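# Pull the middle folded towel clear of the other two

## Task

Move things so the middle towel of the three no longer overlaps either of the others: neither of them may rest on top of it or beneath it. All three towels must finish lying on the table and keep the folds they started with.

## Robot and tools

Robot: two arms, left_arm and right_arm, each ending in a five-finger hand (left_arm has a left hand that mirrors the right one). Bases in the scene frame: left_arm at (-0.027, +0.287, 0) m, right_arm at (+0.018, -0.227, 0) m, both almost unrotated.

Scene frame: origin at table-top height, halfway between the nominal bases; +x reaches out over the table, +y toward left_arm, +z up. Image sides do not match arm names. Reported end_effector_position (m) and end_effector_quat_wxyz refer to each hand point in this frame; expect errors of a few cm, more at long reach.

Hand point: a spot fixed to the palm, 0.05 m in front of it and 0.15 m from the wrist face. Its +z runs along straight fingers, +y leaves the palm, +x crosses the palm away from the thumb on the right hand (toward the thumb on the left). Straight fingertips extend 0.06-0.07 m past it along +z and sit 0.06 m behind it along -y. A wrist bracket on the little-finger side juts out and can strike things.

Row layout (28 numbers, all in [-1, 1], both arms always present): left dx, dy, dz, rx, ry, rz, then left thumb_turn, thumb_bend, index, middle, ring, little, force_limit, speed; then the same 14 for the right arm. dx-dz and rx-rz are an offset from that arm's current Hand target along scene axes, not an absolute pose; 1.0 equals 0.6 m or 180 degrees; rx, ry, rz form one rotation vector turning about the Hand target position. All zeros re-requests the current Hand target. Finger numbers: -1 open/straight, +1 closed; thumb_turn +1 puts the thumb opposite the fingers. force_limit maps -1..+1 to about 0..10 N (0..15 N for the two thumb motors); speed rises from near zero at -1 to full at +0.48 and above. For a soft grip use speed -0.94 or below. A thumb-opposed grasp suits objects roughly 0.035-0.065 m thick. No hand value means 'unchanged': repeat that hand's last executed eight numbers, or before any, its hand_measured plus hand_force_limit and hand_speed.

execute_actions(actions, cameras): actions is a list of actions; each action is up to 15 rows, one per 1/30 s step, short tables holding their final row. Every row in an action counts from the pose at the action's start, so resending an offset moves further. cameras names views to return (['all'], [], or names); an empty actions list returns all images by default.

move(target, speed, blend, blocking, cameras): target is one 28-number row or up to 15 rows; every row's offsets count from the same starting Hand targets. speed is path top speed in m/s (0.002-4.3, default 0.25; turning up to twice that in rad/s), one value or one per target. blend (m) rounds corners between targets; 0 stops at each. blocking=false returns after about 0.5 s while motion continues. Paths are straight, ignore obstacles and the other arm, last 0.5-10 s, and lag more when fast. Steer around an arm's own base. The result adds a 'move:' line: done, off_target, moving, held or fault, plus limits (paced = pose clipped, held = steps withheld). done/off_target says nothing about contact.

wait(seconds 0-10) lets time run holding commands. stop() brakes a running move. zoom_image(camera, region [x0,y0,x1,y1] px, at most 504x504) enlarges part of the latest image of cam_high, cam_low, cam_roll_left, cam_roll_right, cam_left_wrist or cam_right_wrist. show_instructions() shows reference pages. finished_scene(scene) ends the current scene, given its number; irreversible.

Results: Hand target is the last commanded pose after clipping and is where the next offset starts. Hand points often rest 1-3 cm (up to 5) short, usually low, from friction and weight; the next command reasks, or send the gap. Orientation commands are clipped to 40 degrees from the measured one each step. hand_measured, hand_stopped_by (moving, target, force, stalled, fault) and hand_load_n (fingertip N, positive pushing open) follow motor order; a lost grip shows as load dropping near 0. Joint torques include arm weight; entries 3 and 4 wrap at ±28 N m. Joint velocities 'within noise' means at rest.

Cameras: cam_high, cam_low, cam_roll_left, cam_roll_right (896x504) and fisheye wrist cams (672x504), with calibration given.

Avoid: dropping or releasing moving objects, fast impacts, heavy pressing into the table, pushing the arms or hands into each other, squeezing fingers hard, anything leaving the table. Stretched arms or sustained pushing heat motors; MOTOR HOT warns, 100 °C drops the arm for 30-60 s. To end a push, command the target back beyond the hand point.

Each tool is called after "Emit:" as name(argument=value, ...), one argument or row to a line, values as JSON.

Reference images:

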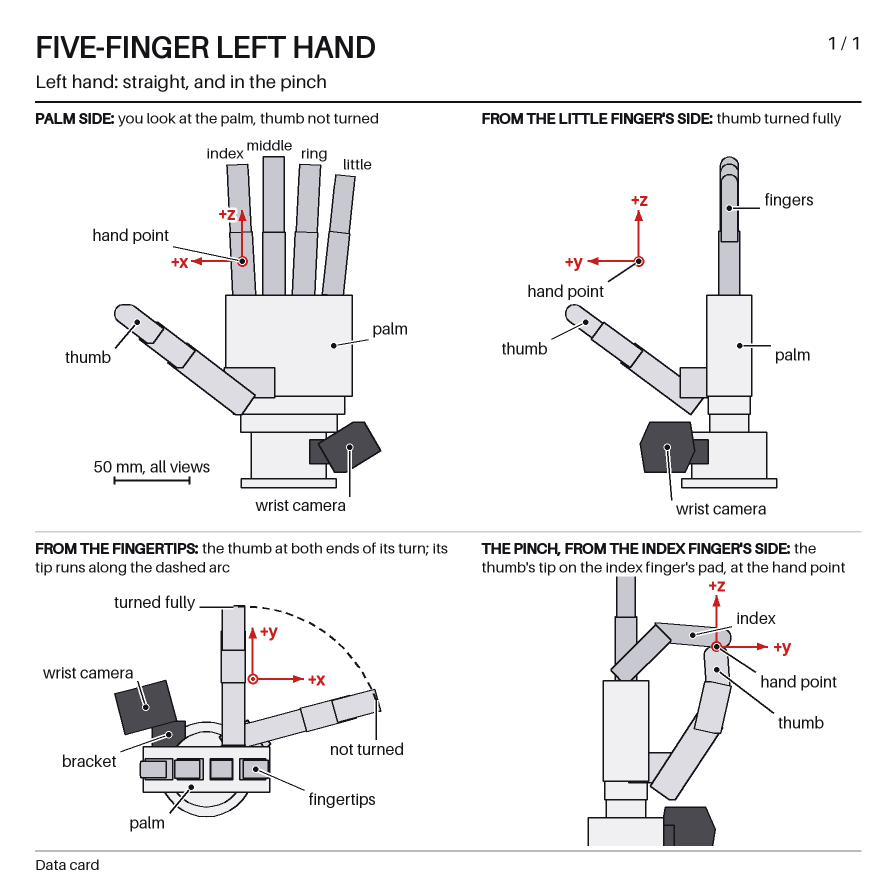

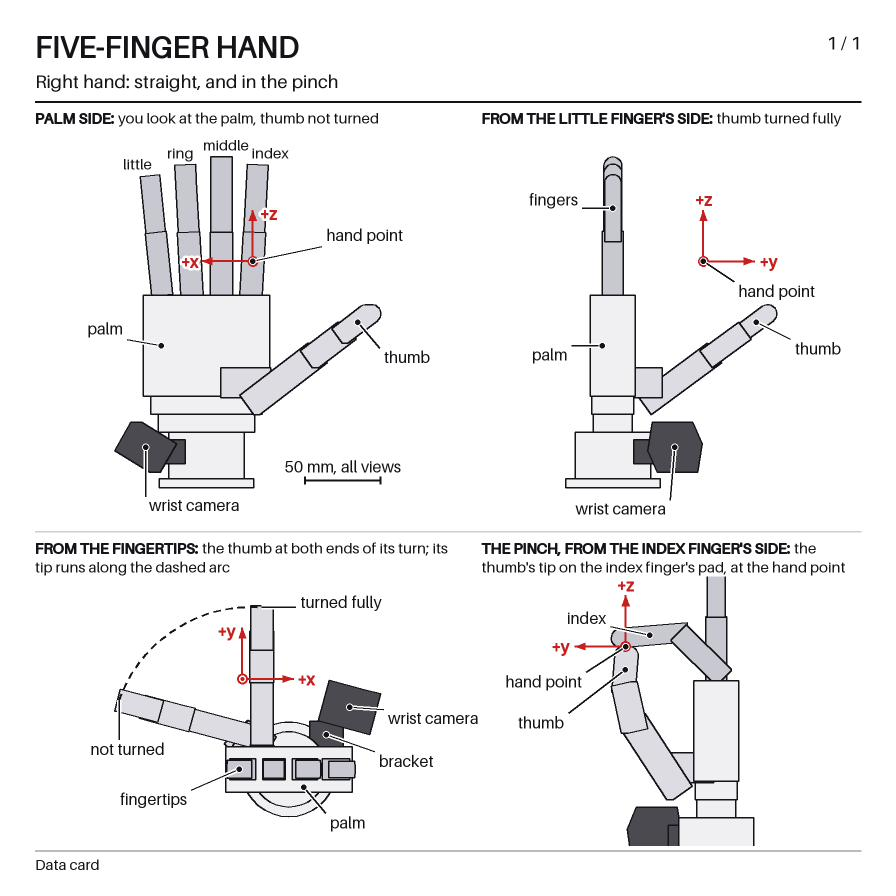

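## Session

Emit:
execute_actions(
  actions=[],
)

Scene clock: 0.00 s.
left_arm: end_effector_position=(+0.5076, +0.4162, +0.2609) hand_measured=(-1.000, -1.000, -1.000, -1.000, -1.000, -1.000) hand_load_n=(+0.0, +0.0, +0.0, +0.0, +0.0, +0.0) hand_stopped_by=(target, target, target, target, target, target) hand_force_limit=0.00 hand_speed=-0.80 end_effector_quat_wxyz=(+0.200, -0.393, +0.775, -0.453) | right_arm: end_effector_position=(+0.0507, +0.0847, +0.2727) hand_measured=(-1.000, -1.000, -1.000, -1.000, -1.000, -1.000) hand_load_n=(+0.0, +0.0, +0.0, +0.0, +0.0, +0.0) hand_stopped_by=(target, target, target, target, target, target) hand_force_limit=0.00 hand_speed=-0.80 end_effector_quat_wxyz=(-0.565, +0.773, +0.225, -0.181)
Joint positions: left_arm=[0.454 1.573 1.478 -0.902 0.919 0.836] | right_arm=[0.892 0.816 0.782 -0.771 -1.148 -0.732]
Joint velocities: within noise
Joint torques (N m): no reading
Motor temperatures (°C): left_arm=[25 30 26 26 26 27] | right_arm=[29 28 29 23 25 27]
Heat: left arm: hottest shoulder 30 °C; right arm: hottest waist 29 °C.
Hand target: left_arm +0.5136, +0.4193, +0.2764; +0.216, -0.384, +0.775, -0.452 | right_arm +0.0534, +0.0881, +0.2824; -0.571, +0.769, +0.231, -0.173

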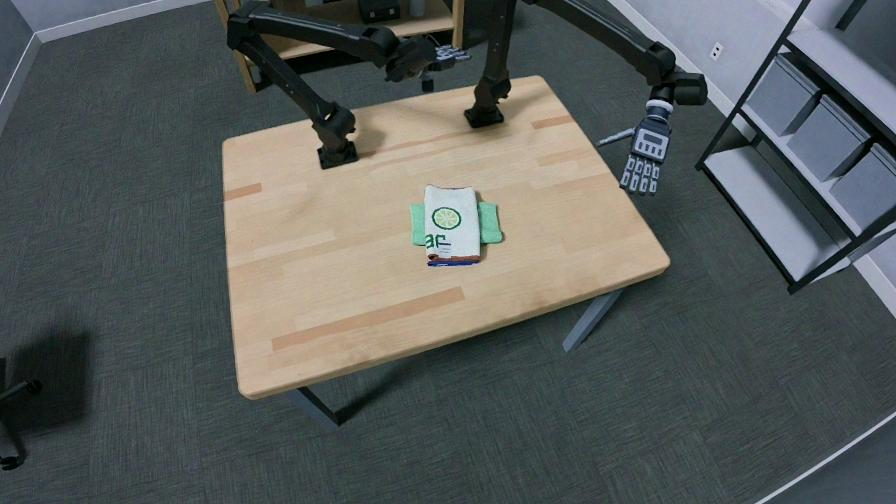

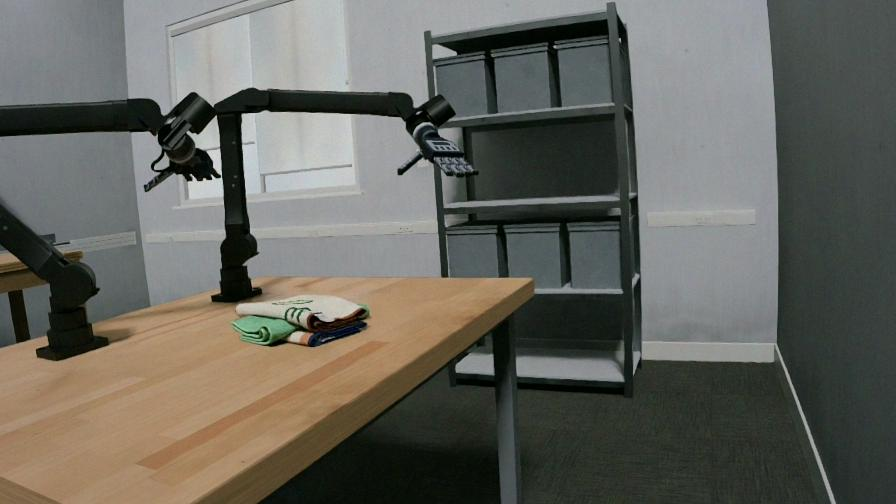

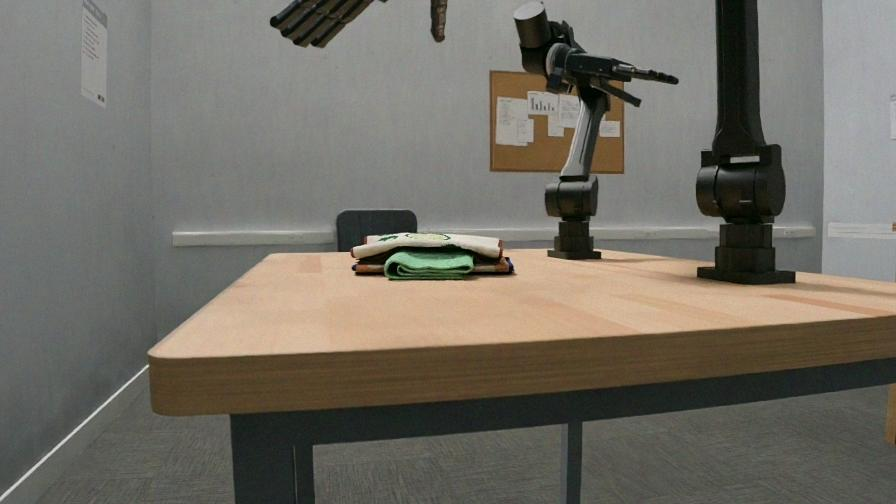

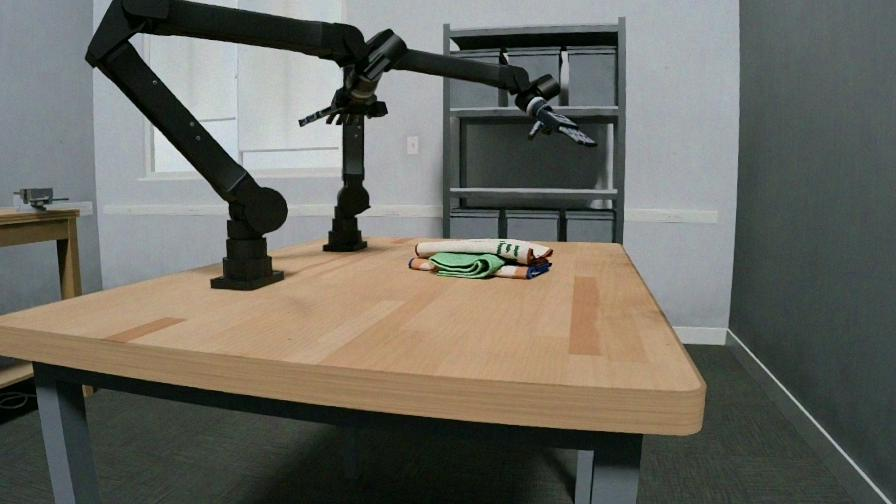

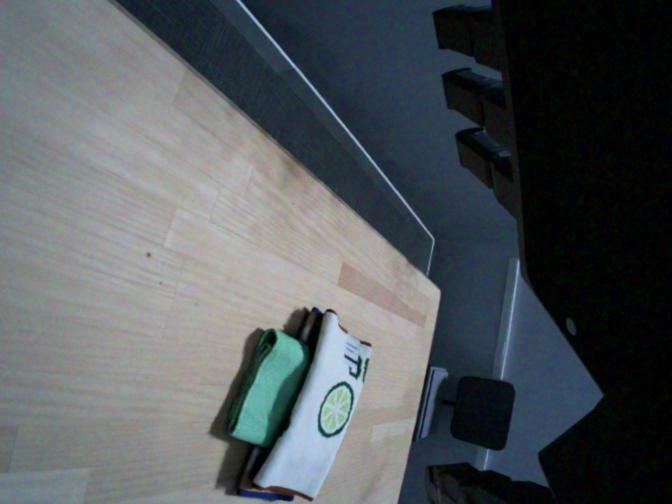

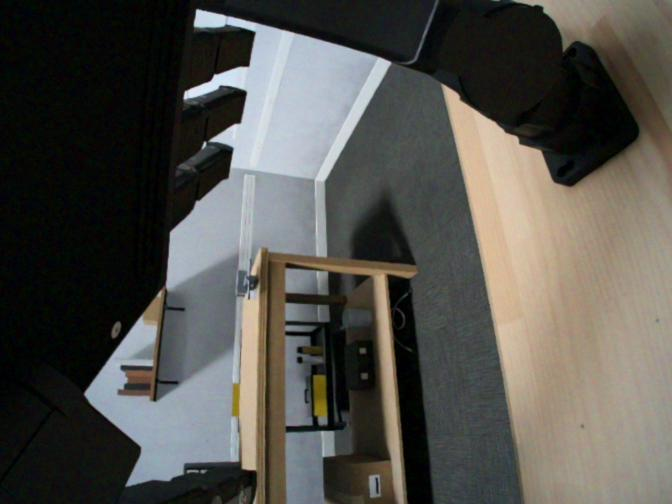

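Emit:
zoom_image(
  camera="cam_high",
  region=[380, 160, 540, 290],
)

Emit:
zoom_image(
  camera="cam_roll_right",
  region=[390, 210, 570, 310],
)

Emit:
zoom_image(
  camera="cam_roll_left",
  region=[330, 210, 540, 310],
)

Emit:
zoom_image(
  camera="cam_low",
  region=[210, 270, 400, 370],
)

Scaled by 3.150 from the camera's 896x504 image, which has a finer 1280x720 frame.

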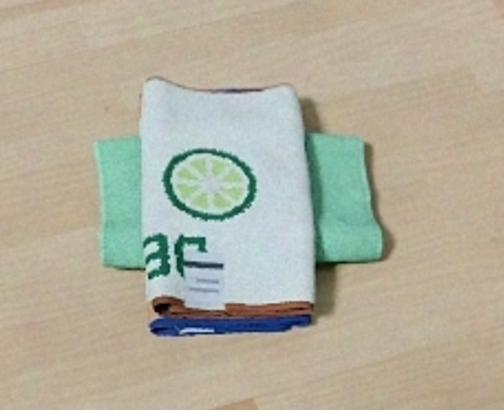

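Scaled by 2.800 from the camera's 896x504 image, which has a finer 1280x720 frame.

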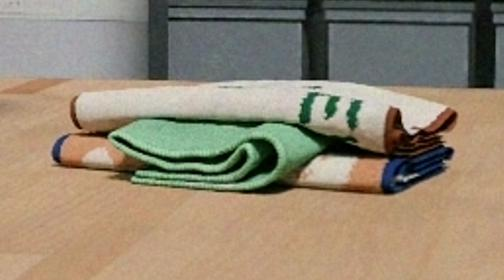

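Scaled by 2.400 from the camera's 896x504 image, which has a finer 1280x720 frame.

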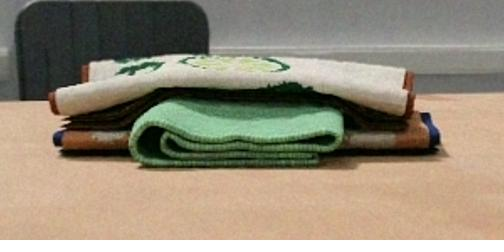

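Scaled by 2.653 from the camera's 896x504 image, which has a finer 1280x720 frame.

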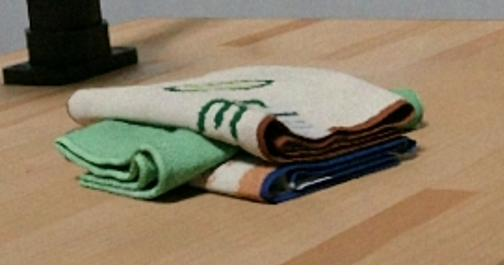

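Emit:
move(
  target=[0.027,-0.30,-0.093,-0.109,0.370,0.543,1,-1,0,0,0,0,0,0,0.345,-0.23,0.03,-0.409,0.310,-0.651,1,-1,-1,-1,-1,-1,0,0],
  cameras=["all"],
)

Scene clock: 224.67 s.
left_arm: end_effector_position=(+0.5176, +0.2450, +0.2092) hand_measured=(+1.000, -1.000, +0.000, +0.000, +0.000, +0.000) hand_load_n=(+0.0, +0.0, +0.0, +0.0, +0.0, +0.0) hand_stopped_by=(target, target, target, target, target, target) hand_force_limit=0.00 hand_speed=0.00 end_effector_quat_wxyz=(+0.001, +0.988, -0.156, -0.013) | right_arm: end_effector_position=(+0.2475, -0.0514, +0.2830) hand_measured=(+1.000, -1.000, -1.000, -1.000, -1.000, -1.000) hand_load_n=(+0.0, +0.0, +0.0, +0.0, +0.0, +0.0) hand_stopped_by=(target, target, target, target, target, target) hand_force_limit=0.00 hand_speed=0.00 end_effector_quat_wxyz=(+0.004, -0.600, +0.800, +0.006)
Joint positions: left_arm=[0.006 1.761 1.729 -1.565 -0.002 -1.211] | right_arm=[0.425 1.144 1.268 -1.689 -0.013 0.713]
Joint torques (N m): left_arm=[0.09 -11.46 12.6 0.05 0.03 -0.14] | right_arm=[0.5 -3.55 11.78 -0.38 0.09 0]
Motor temperatures (°C): left_arm=[24 33 37 26 27 27] | right_arm=[29 28 45 24 26 27]
Heat: left arm: hottest elbow 37 °C; right arm: hottest elbow 45 °C.
Hand target: left_arm +0.5298, +0.2394, +0.2207; +0.000, +0.988, -0.157, -0.001 | right_arm +0.2604, -0.0500, +0.3002; +0.000, -0.588, +0.809, +0.001
Off the commanded pose: left_arm 0.018 m, 1 deg | right_arm 0.022 m, 2 deg.
joint sent to its limit (right arm) — joint 4 (wrist pitch), lower limit. The joint targets still meet the commanded pose.
move: off_target (left_arm, right_arm)
camera_calibration:
cam_left_wrist: T_world_to_cam=[[0.545007, 0.838431, 0.00119393, -0.489781], [0.731738, -0.476347, 0.487496, -0.363639], [0.4093, -0.264815, -0.873124, 0.146422], [0, 0, 0, 1]] pos_world=[0.473092, 0.276204, 0.305702]
cam_right_wrist: T_world_to_cam=[[-0.999097, -0.00766443, -0.0417921, 0.259547], [-0.0276237, 0.864523, 0.501834, -0.0892641], [0.032284, 0.502535, -0.863954, 0.379163], [0, 0, 0, 1]] pos_world=[0.244606, -0.111383, 0.383222]

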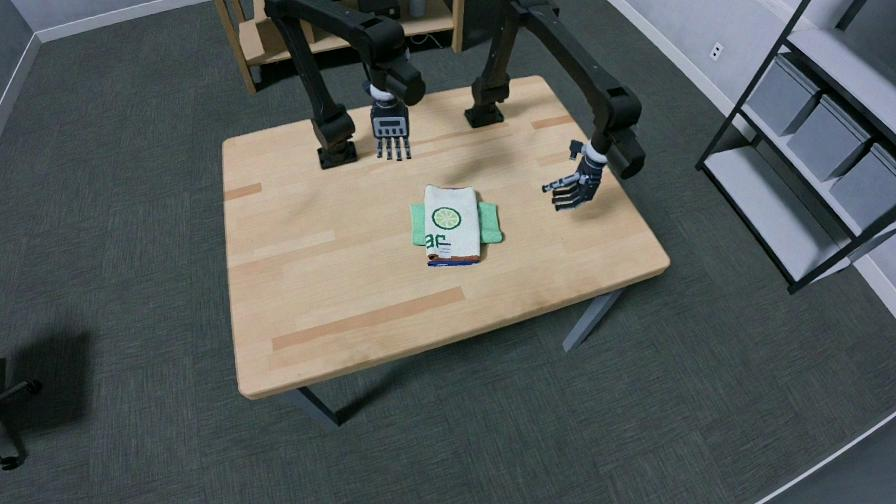

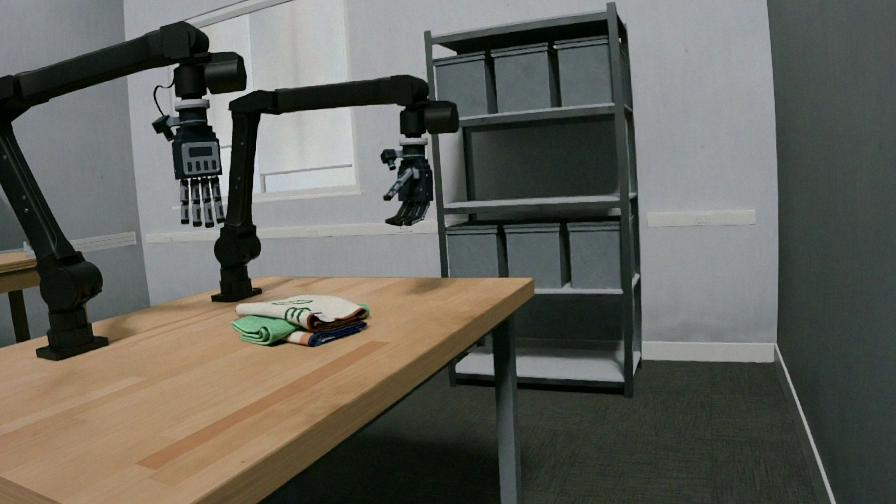

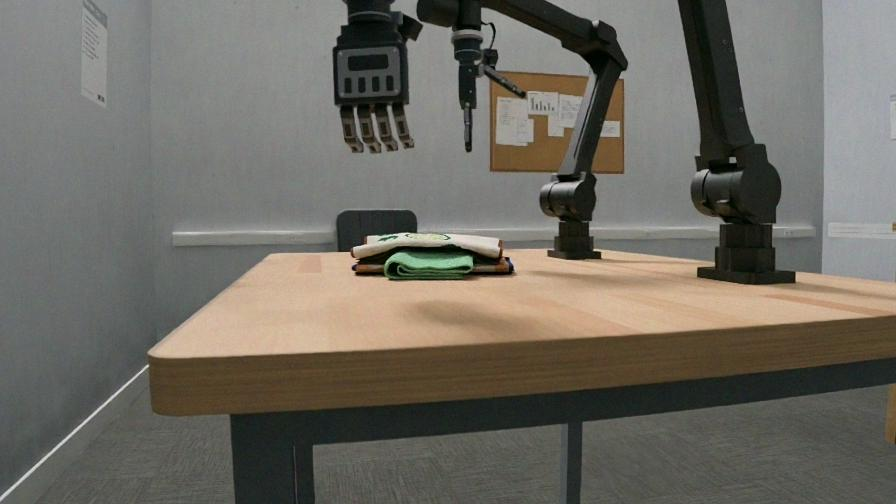

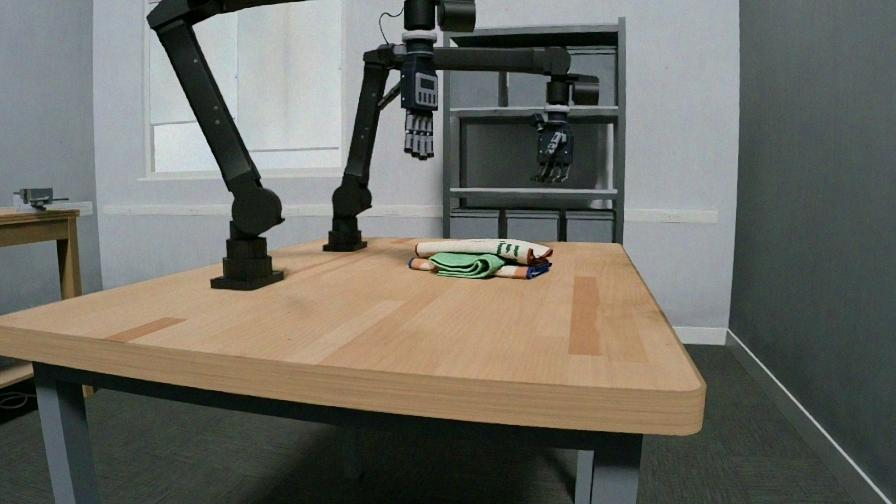

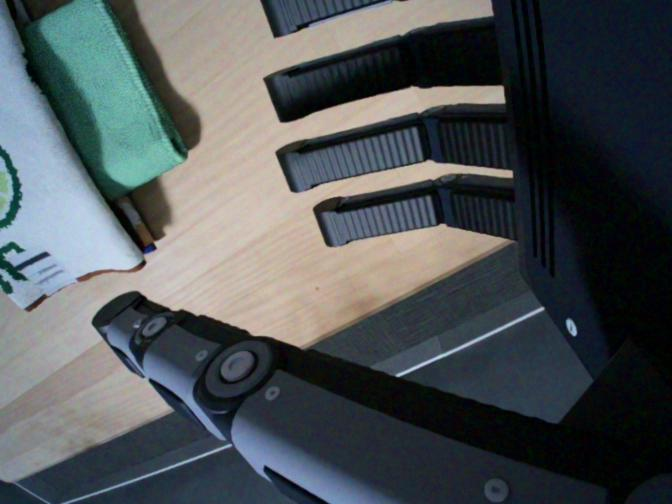

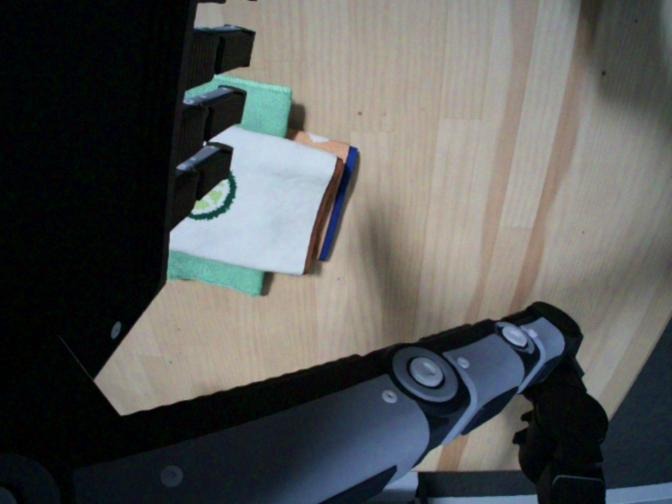

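Emit:
zoom_image(
  camera="cam_high",
  region=[500, 140, 640, 240],
)

Emit:
zoom_image(
  camera="cam_roll_left",
  region=[320, 60, 540, 300],
)

Scaled by 3.600 from the camera's 896x504 image, which has a finer 1280x720 frame.

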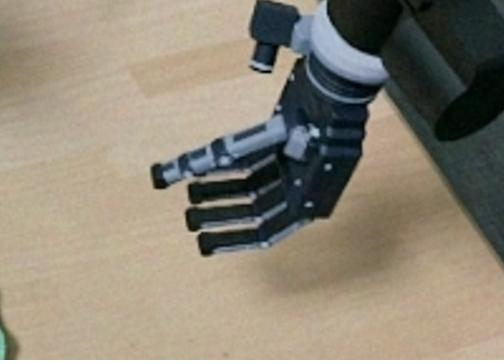

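Scaled by 2.100 from the camera's 896x504 image, which has a finer 1280x720 frame.

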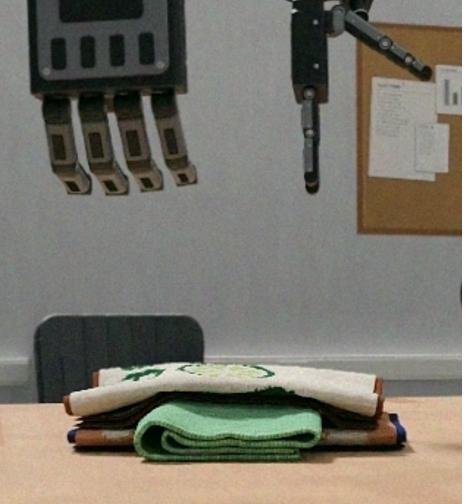

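Emit:
move(
  target=[-0.125,-0.096,-0.218,0,0,0,1,-0.7,-0.1,-0.1,-0.1,-0.1,0,0,0.023,0.252,-0.189,0,0,0,1,-1,-1,-1,-1,-1,0,0],
  cameras=["all"],
)

Scene clock: 325.50 s.
left_arm: end_effector_position=(+0.4497, +0.1866, +0.0788) hand_measured=(+1.000, -0.700, -0.100, -0.100, -0.100, -0.100) hand_load_n=(+0.0, +0.0, +0.0, +0.0, +0.0, +0.0) hand_stopped_by=(target, target, target, target, target, target) hand_force_limit=0.00 hand_speed=0.00 end_effector_quat_wxyz=(+0.002, +0.987, -0.157, -0.019) | right_arm: end_effector_position=(+0.2725, +0.0951, +0.1865) hand_measured=(+1.000, -1.000, -1.000, -1.000, -1.000, -1.000) hand_load_n=(+0.0, +0.0, +0.0, +0.0, +0.0, +0.0) hand_stopped_by=(target, target, target, target, target, target) hand_force_limit=0.00 hand_speed=0.00 end_effector_quat_wxyz=(-0.006, -0.590, +0.807, +0.002)
Joint positions: left_arm=[-0.112 1.672 1.26 -1.196 0 -1.328] | right_arm=[0.733 1.427 1.268 -1.423 -0.005 1.045]
Joint torques (N m): left_arm=[0.09 -12.16 7.98 0.96 -0.04 -0.14] | right_arm=[2.37 -8.29 8.14 0.42 0.07 0.02]
Heat: left arm: hottest elbow 38 °C; right arm: hottest elbow 44 °C.
Hand target: left_arm +0.4548, +0.1816, +0.0899; +0.000, +0.988, -0.157, -0.001 | right_arm +0.2742, +0.1013, +0.1869; +0.000, -0.588, +0.809, +0.001
Off the commanded pose: left_arm 0.013 m, 2 deg | right_arm 0.006 m, 1 deg.
move: off_target (left_arm)
camera_calibration:
cam_left_wrist: T_world_to_cam=[[0.545958, 0.837804, -0.00380019, -0.403447], [0.736772, -0.477951, 0.478257, -0.279443], [0.39887, -0.263908, -0.878212, 0.0498593], [0, 0, 0, 1]] pos_world=[0.406263, 0.217608, 0.175899]
cam_right_wrist: T_world_to_cam=[[-0.999423, 0.0156748, -0.030127, 0.277257], [-0.000920724, 0.87428, 0.485422, -0.171949], [0.0339483, 0.48517, -0.873761, 0.224323], [0, 0, 0, 1]] pos_world=[0.269324, 0.0371506, 0.287825]

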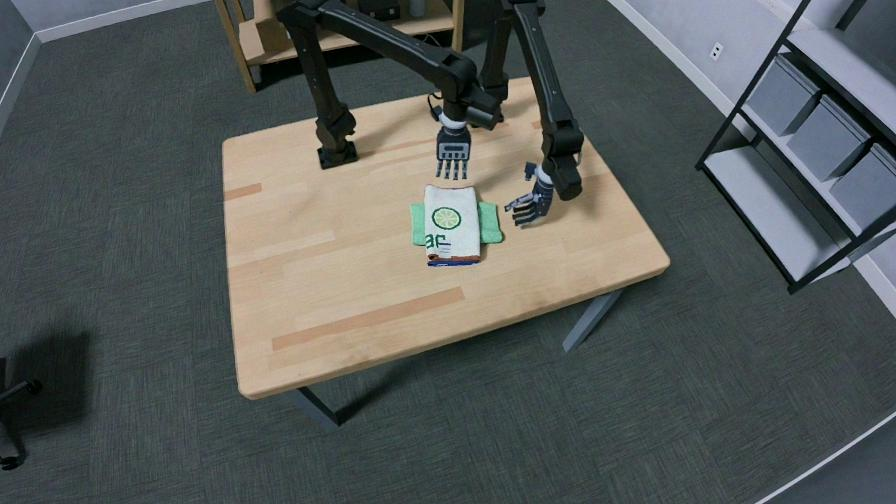

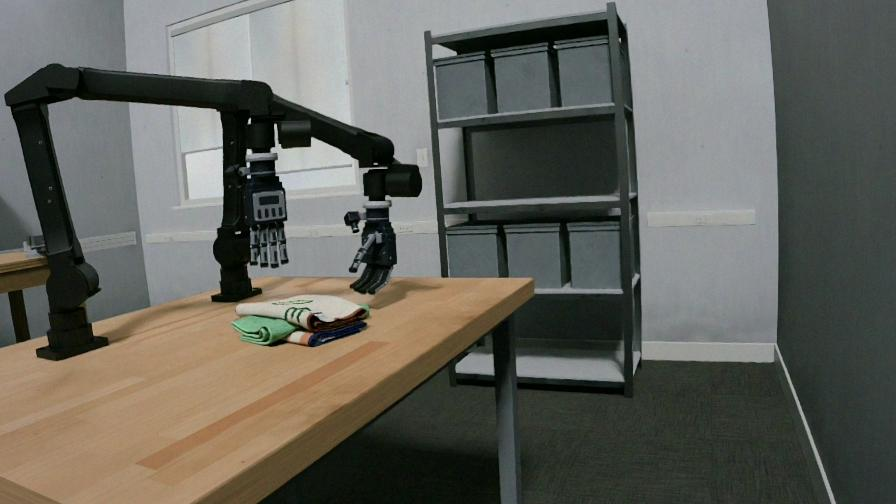

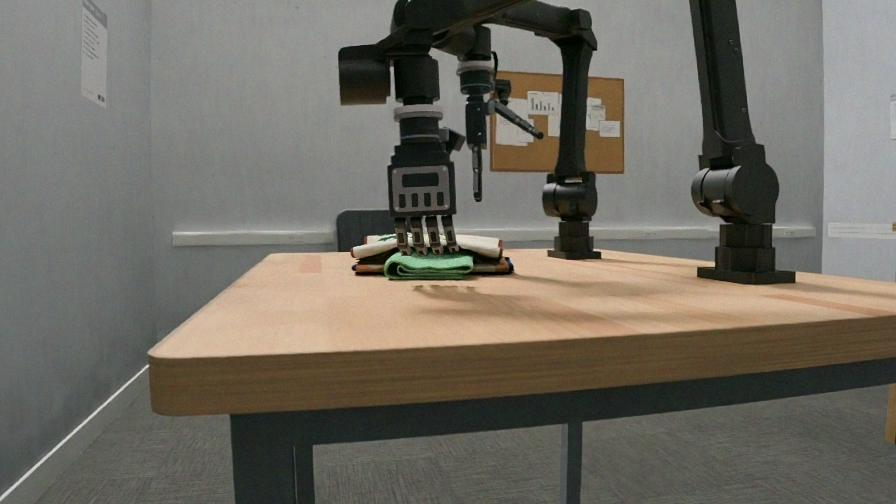

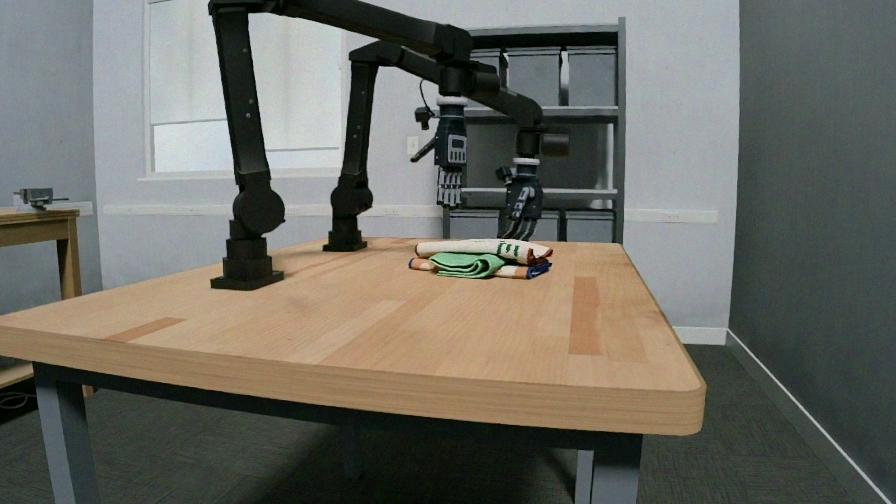

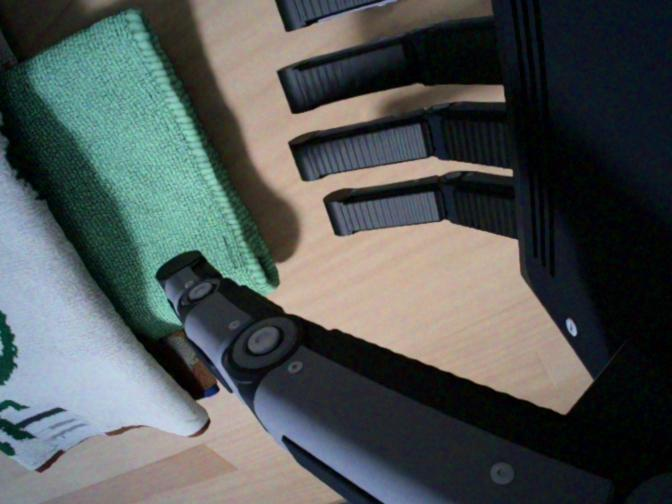

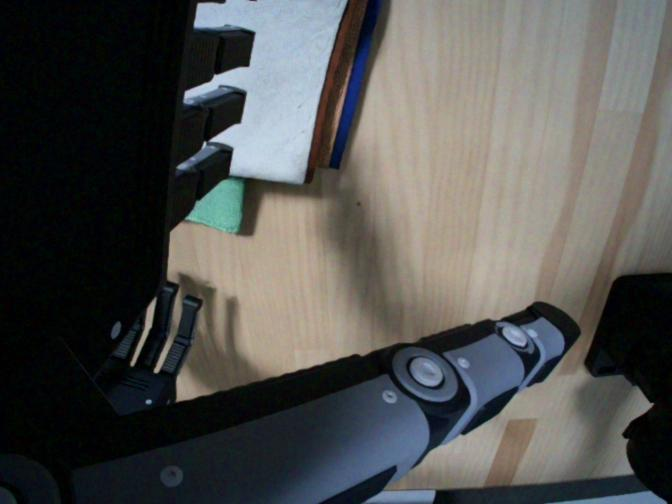

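Emit:
move(
  target=[0,0,-0.0765,0,0,0,1,-0.7,-0.1,-0.1,-0.1,-0.1,0,0,-0.028,0.008,-0.1,0,0,0,1,-1,-1,-1,-1,-1,0,0],
  cameras=["all"],
  speed=0.15,
)

Scene clock: 368.17 s.
left_arm: end_effector_position=(+0.4502, +0.1866, +0.0458) hand_measured=(+1.000, -0.700, -0.100, -0.100, -0.100, -0.100) hand_load_n=(+0.0, +0.0, +0.0, +0.0, +0.0, +0.0) hand_stopped_by=(target, target, target, target, target, target) hand_force_limit=0.00 hand_speed=0.00 end_effector_quat_wxyz=(+0.000, +0.988, -0.157, -0.005) | right_arm: end_effector_position=(+0.2622, +0.1037, +0.1359) hand_measured=(+1.000, -1.000, -1.000, -1.000, -1.000, -1.000) hand_load_n=(+0.0, +0.0, +0.0, +0.0, +0.0, +0.0) hand_stopped_by=(target, target, target, target, target, target) hand_force_limit=0.00 hand_speed=0.00 end_effector_quat_wxyz=(+0.006, -0.588, +0.809, +0.003)
Joint positions: left_arm=[-0.112 1.695 1.193 -1.08 0 -1.328] | right_arm=[0.766 1.435 1.14 -1.262 -0.004 1.082]
Joint torques (N m): left_arm=[0.15 -9.99 7.86 1.05 -0.05 -0.13] | right_arm=[2.73 -7.41 6.52 0.43 0.07 0.02]
Heat: left arm: hottest elbow 37 °C; right arm: hottest elbow 41 °C.
Hand target: left_arm +0.4547, +0.1816, +0.0438; +0.000, +0.988, -0.157, -0.001 | right_arm +0.2574, +0.1060, +0.1268; +0.000, -0.588, +0.809, +0.001
Off the commanded pose: left_arm 0.007 m, 1 deg | right_arm 0.011 m, 1 deg.
move: off_target (right_arm)
camera_calibration:
cam_left_wrist: T_world_to_cam=[[0.545589, 0.838003, 0.00912553, -0.404353], [0.723955, -0.476766, 0.498582, -0.2594], [0.422164, -0.265414, -0.866794, 0.00989891], [0, 0, 0, 1]] pos_world=[0.404225, 0.217803, 0.141602]
cam_right_wrist: T_world_to_cam=[[-0.998608, 0.0205032, -0.0486064, 0.267122], [-0.00657231, 0.86585, 0.50026, -0.15456], [0.0523427, 0.499883, -0.86451, 0.168667], [0, 0, 0, 1]] pos_world=[0.256906, 0.0440355, 0.236118]

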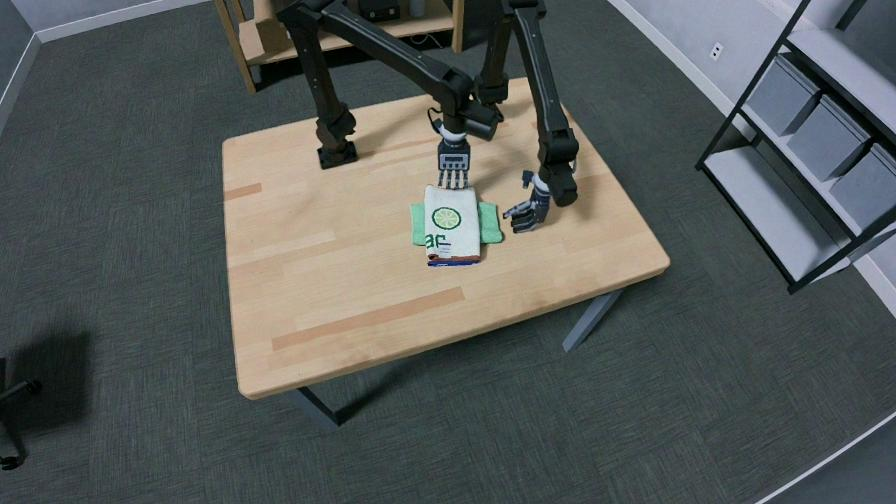

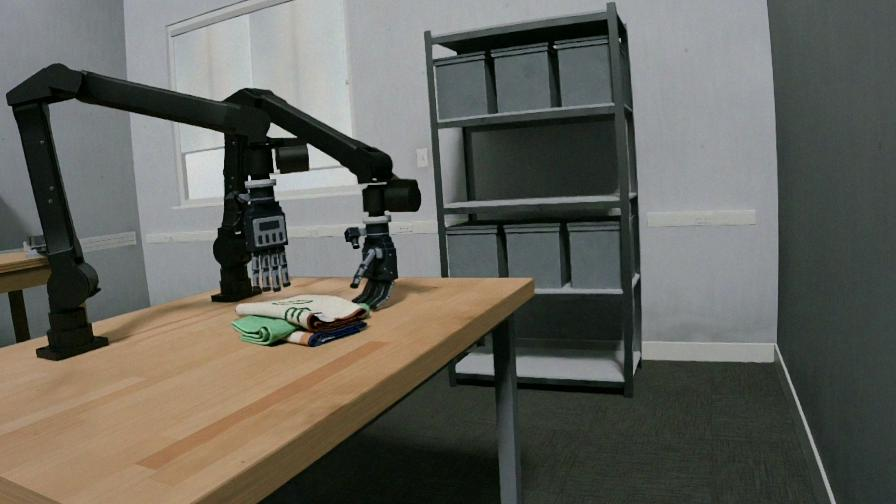

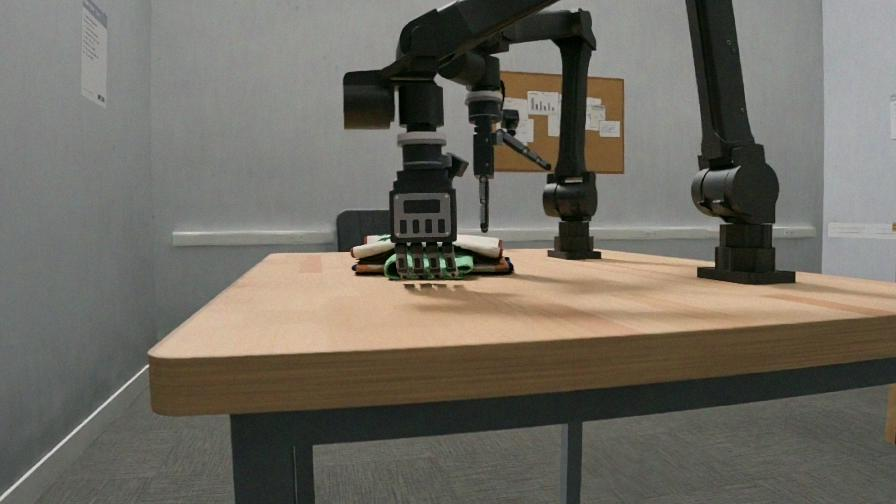

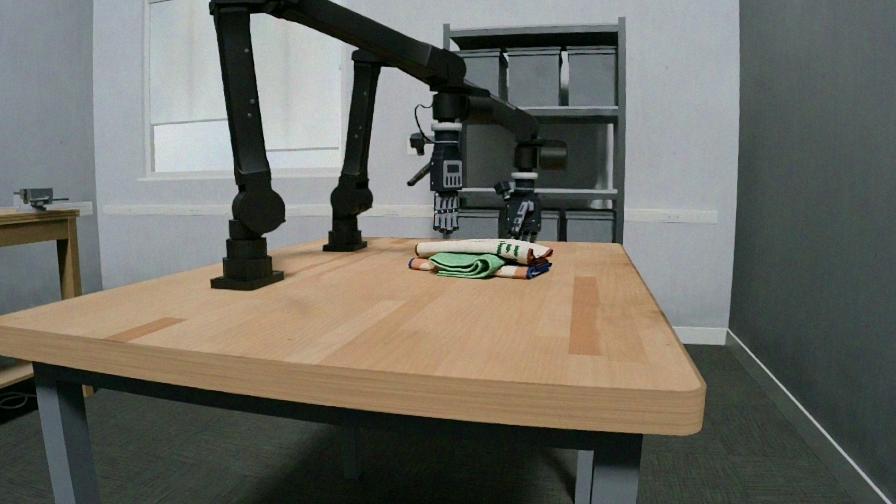

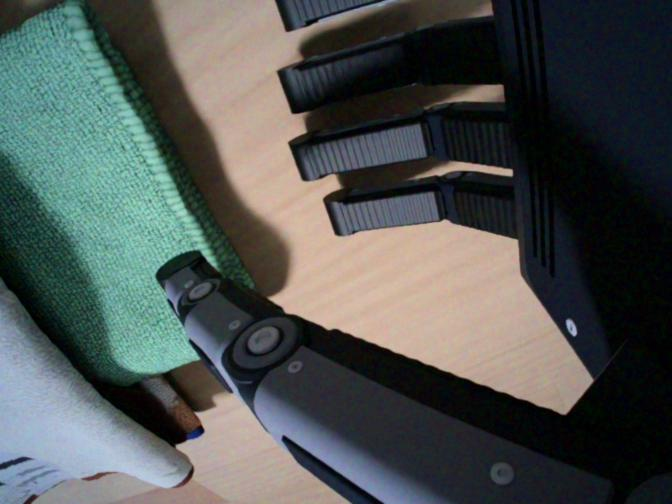

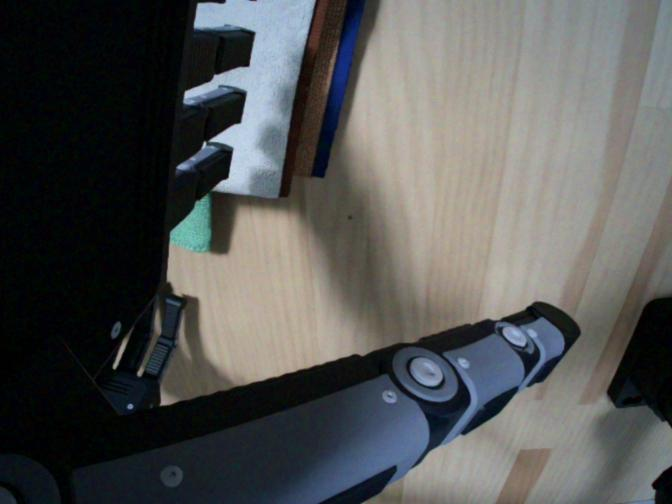

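Emit:
zoom_image(
  camera="cam_roll_left",
  region=[340, 180, 530, 300],
)

Emit:
zoom_image(
  camera="cam_high",
  region=[400, 150, 560, 280],
)

Scaled by 2.653 from the camera's 896x504 image, which has a finer 1280x720 frame.

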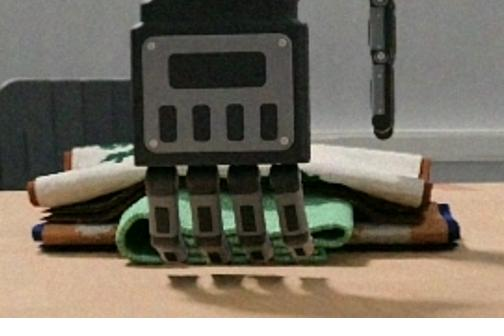

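Scaled by 3.150 from the camera's 896x504 image, which has a finer 1280x720 frame.

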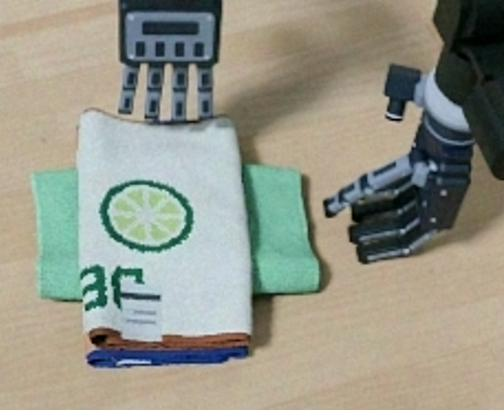

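Emit:
move(
  target=[0,0,-0.022,0,0,0,1,-0.7,-0.1,-0.1,-0.1,-0.1,0,0,-0.009,-0.006,-0.045,0,0,0,1,-1,-1,-1,-1,-1,0,0],
  cameras=["cam_high","cam_roll_left","cam_roll_right"],
  speed=0.1,
)

Emit:
zoom_image(
  camera="cam_roll_left",
  region=[340, 180, 530, 300],
)

Emit:
zoom_image(
  camera="cam_high",
  region=[400, 150, 560, 280],
)

Scene clock: 387.60 s.
left_arm: end_effector_position=(+0.4517, +0.1860, +0.0409) hand_measured=(+1.000, -0.700, -0.100, -0.100, -0.100, -0.100) hand_load_n=(+0.0, +0.0, +0.0, -3.5, +0.0, +0.0) hand_stopped_by=(target, target, target, target, target, target) hand_force_limit=0.00 hand_speed=0.00 end_effector_quat_wxyz=(+0.001, +0.988, -0.157, -0.001) | right_arm: end_effector_position=(+0.2576, +0.1001, +0.1091) hand_measured=(+1.000, -1.000, -1.000, -1.000, -1.000, -1.000) hand_load_n=(+0.0, +0.0, +0.0, +0.0, +0.0, +0.0) hand_stopped_by=(target, target, target, target, target, target) hand_force_limit=0.00 hand_speed=0.00 end_effector_quat_wxyz=(+0.006, -0.588, +0.809, +0.003)
Joint positions: left_arm=[-0.112 1.7 1.185 -1.058 0.002 -1.328] | right_arm=[0.768 1.443 1.074 -1.188 -0.004 1.085]
Joint torques (N m): left_arm=[0.09 -9.11 7.13 1.57 -0.13 -0.13] | right_arm=[2.73 -7.24 6.32 0.46 0.07 0.01]
Motor temperatures (°C): left_arm=[24 34 36 26 26 27] | right_arm=[29 30 40 24 25 27]
Heat: left arm: hottest elbow 36 °C; right arm: hottest elbow 40 °C.
Hand target: left_arm +0.4546, +0.1817, +0.0306; +0.000, +0.988, -0.157, -0.001 | right_arm +0.2520, +0.1024, +0.0998; -0.001, -0.588, +0.809, +0.001
Off the commanded pose: left_arm 0.012 m, 0 deg | right_arm 0.011 m, 1 deg.
move: off_target (left_arm, right_arm)
Images, in order (width x height): cam_high 896x504, cam_roll_left 896x504, cam_roll_right 896x504.

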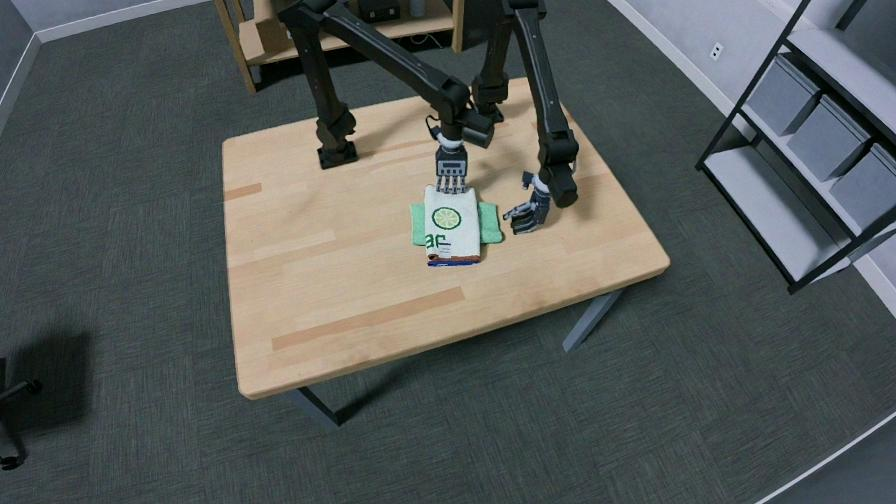

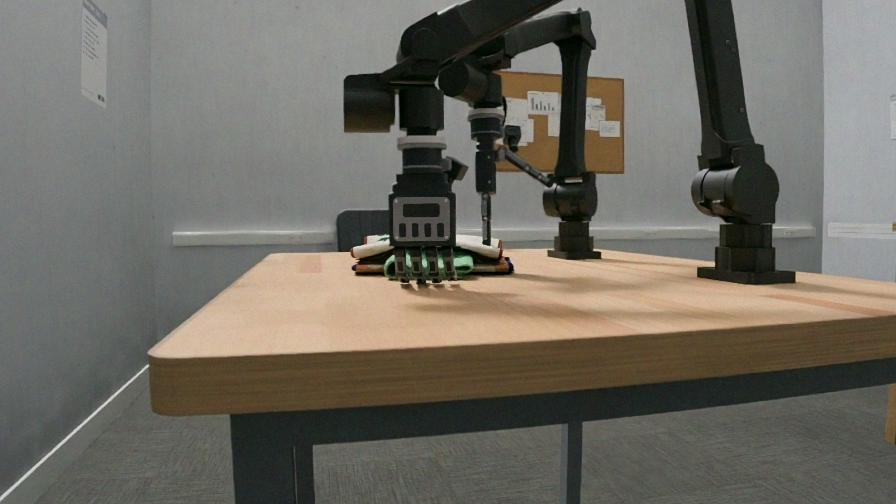

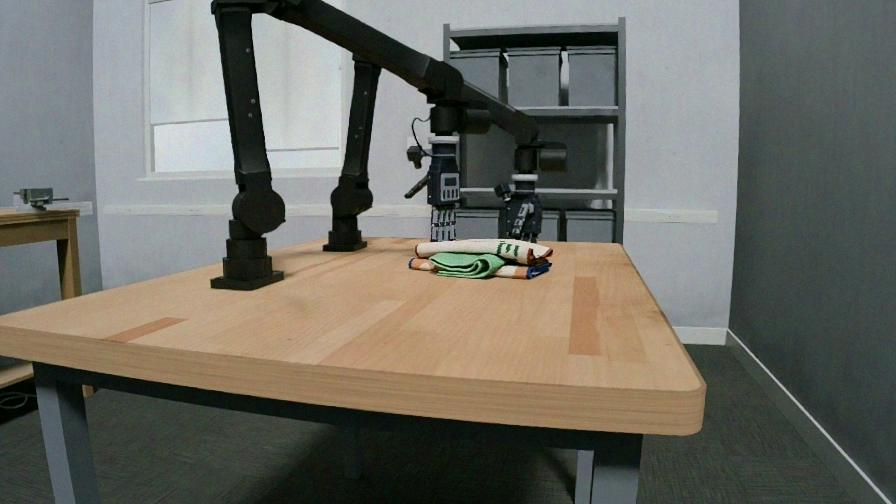

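Scaled by 2.653 from the camera's 896x504 image, which has a finer 1280x720 frame.

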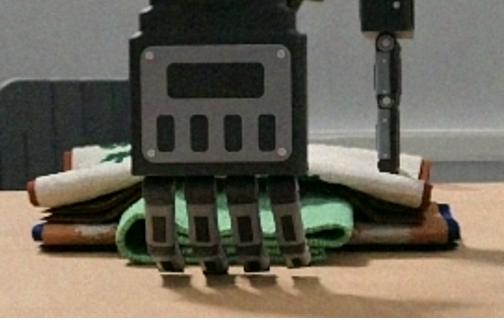

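Scaled by 3.150 from the camera's 896x504 image, which has a finer 1280x720 frame.

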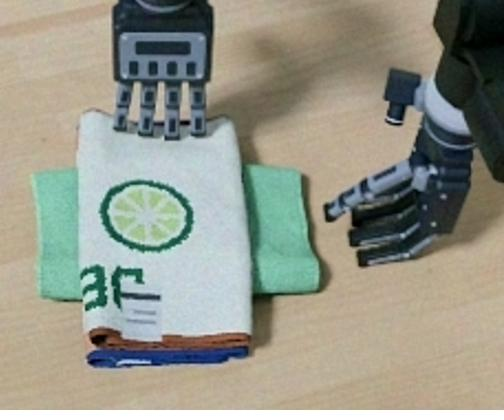

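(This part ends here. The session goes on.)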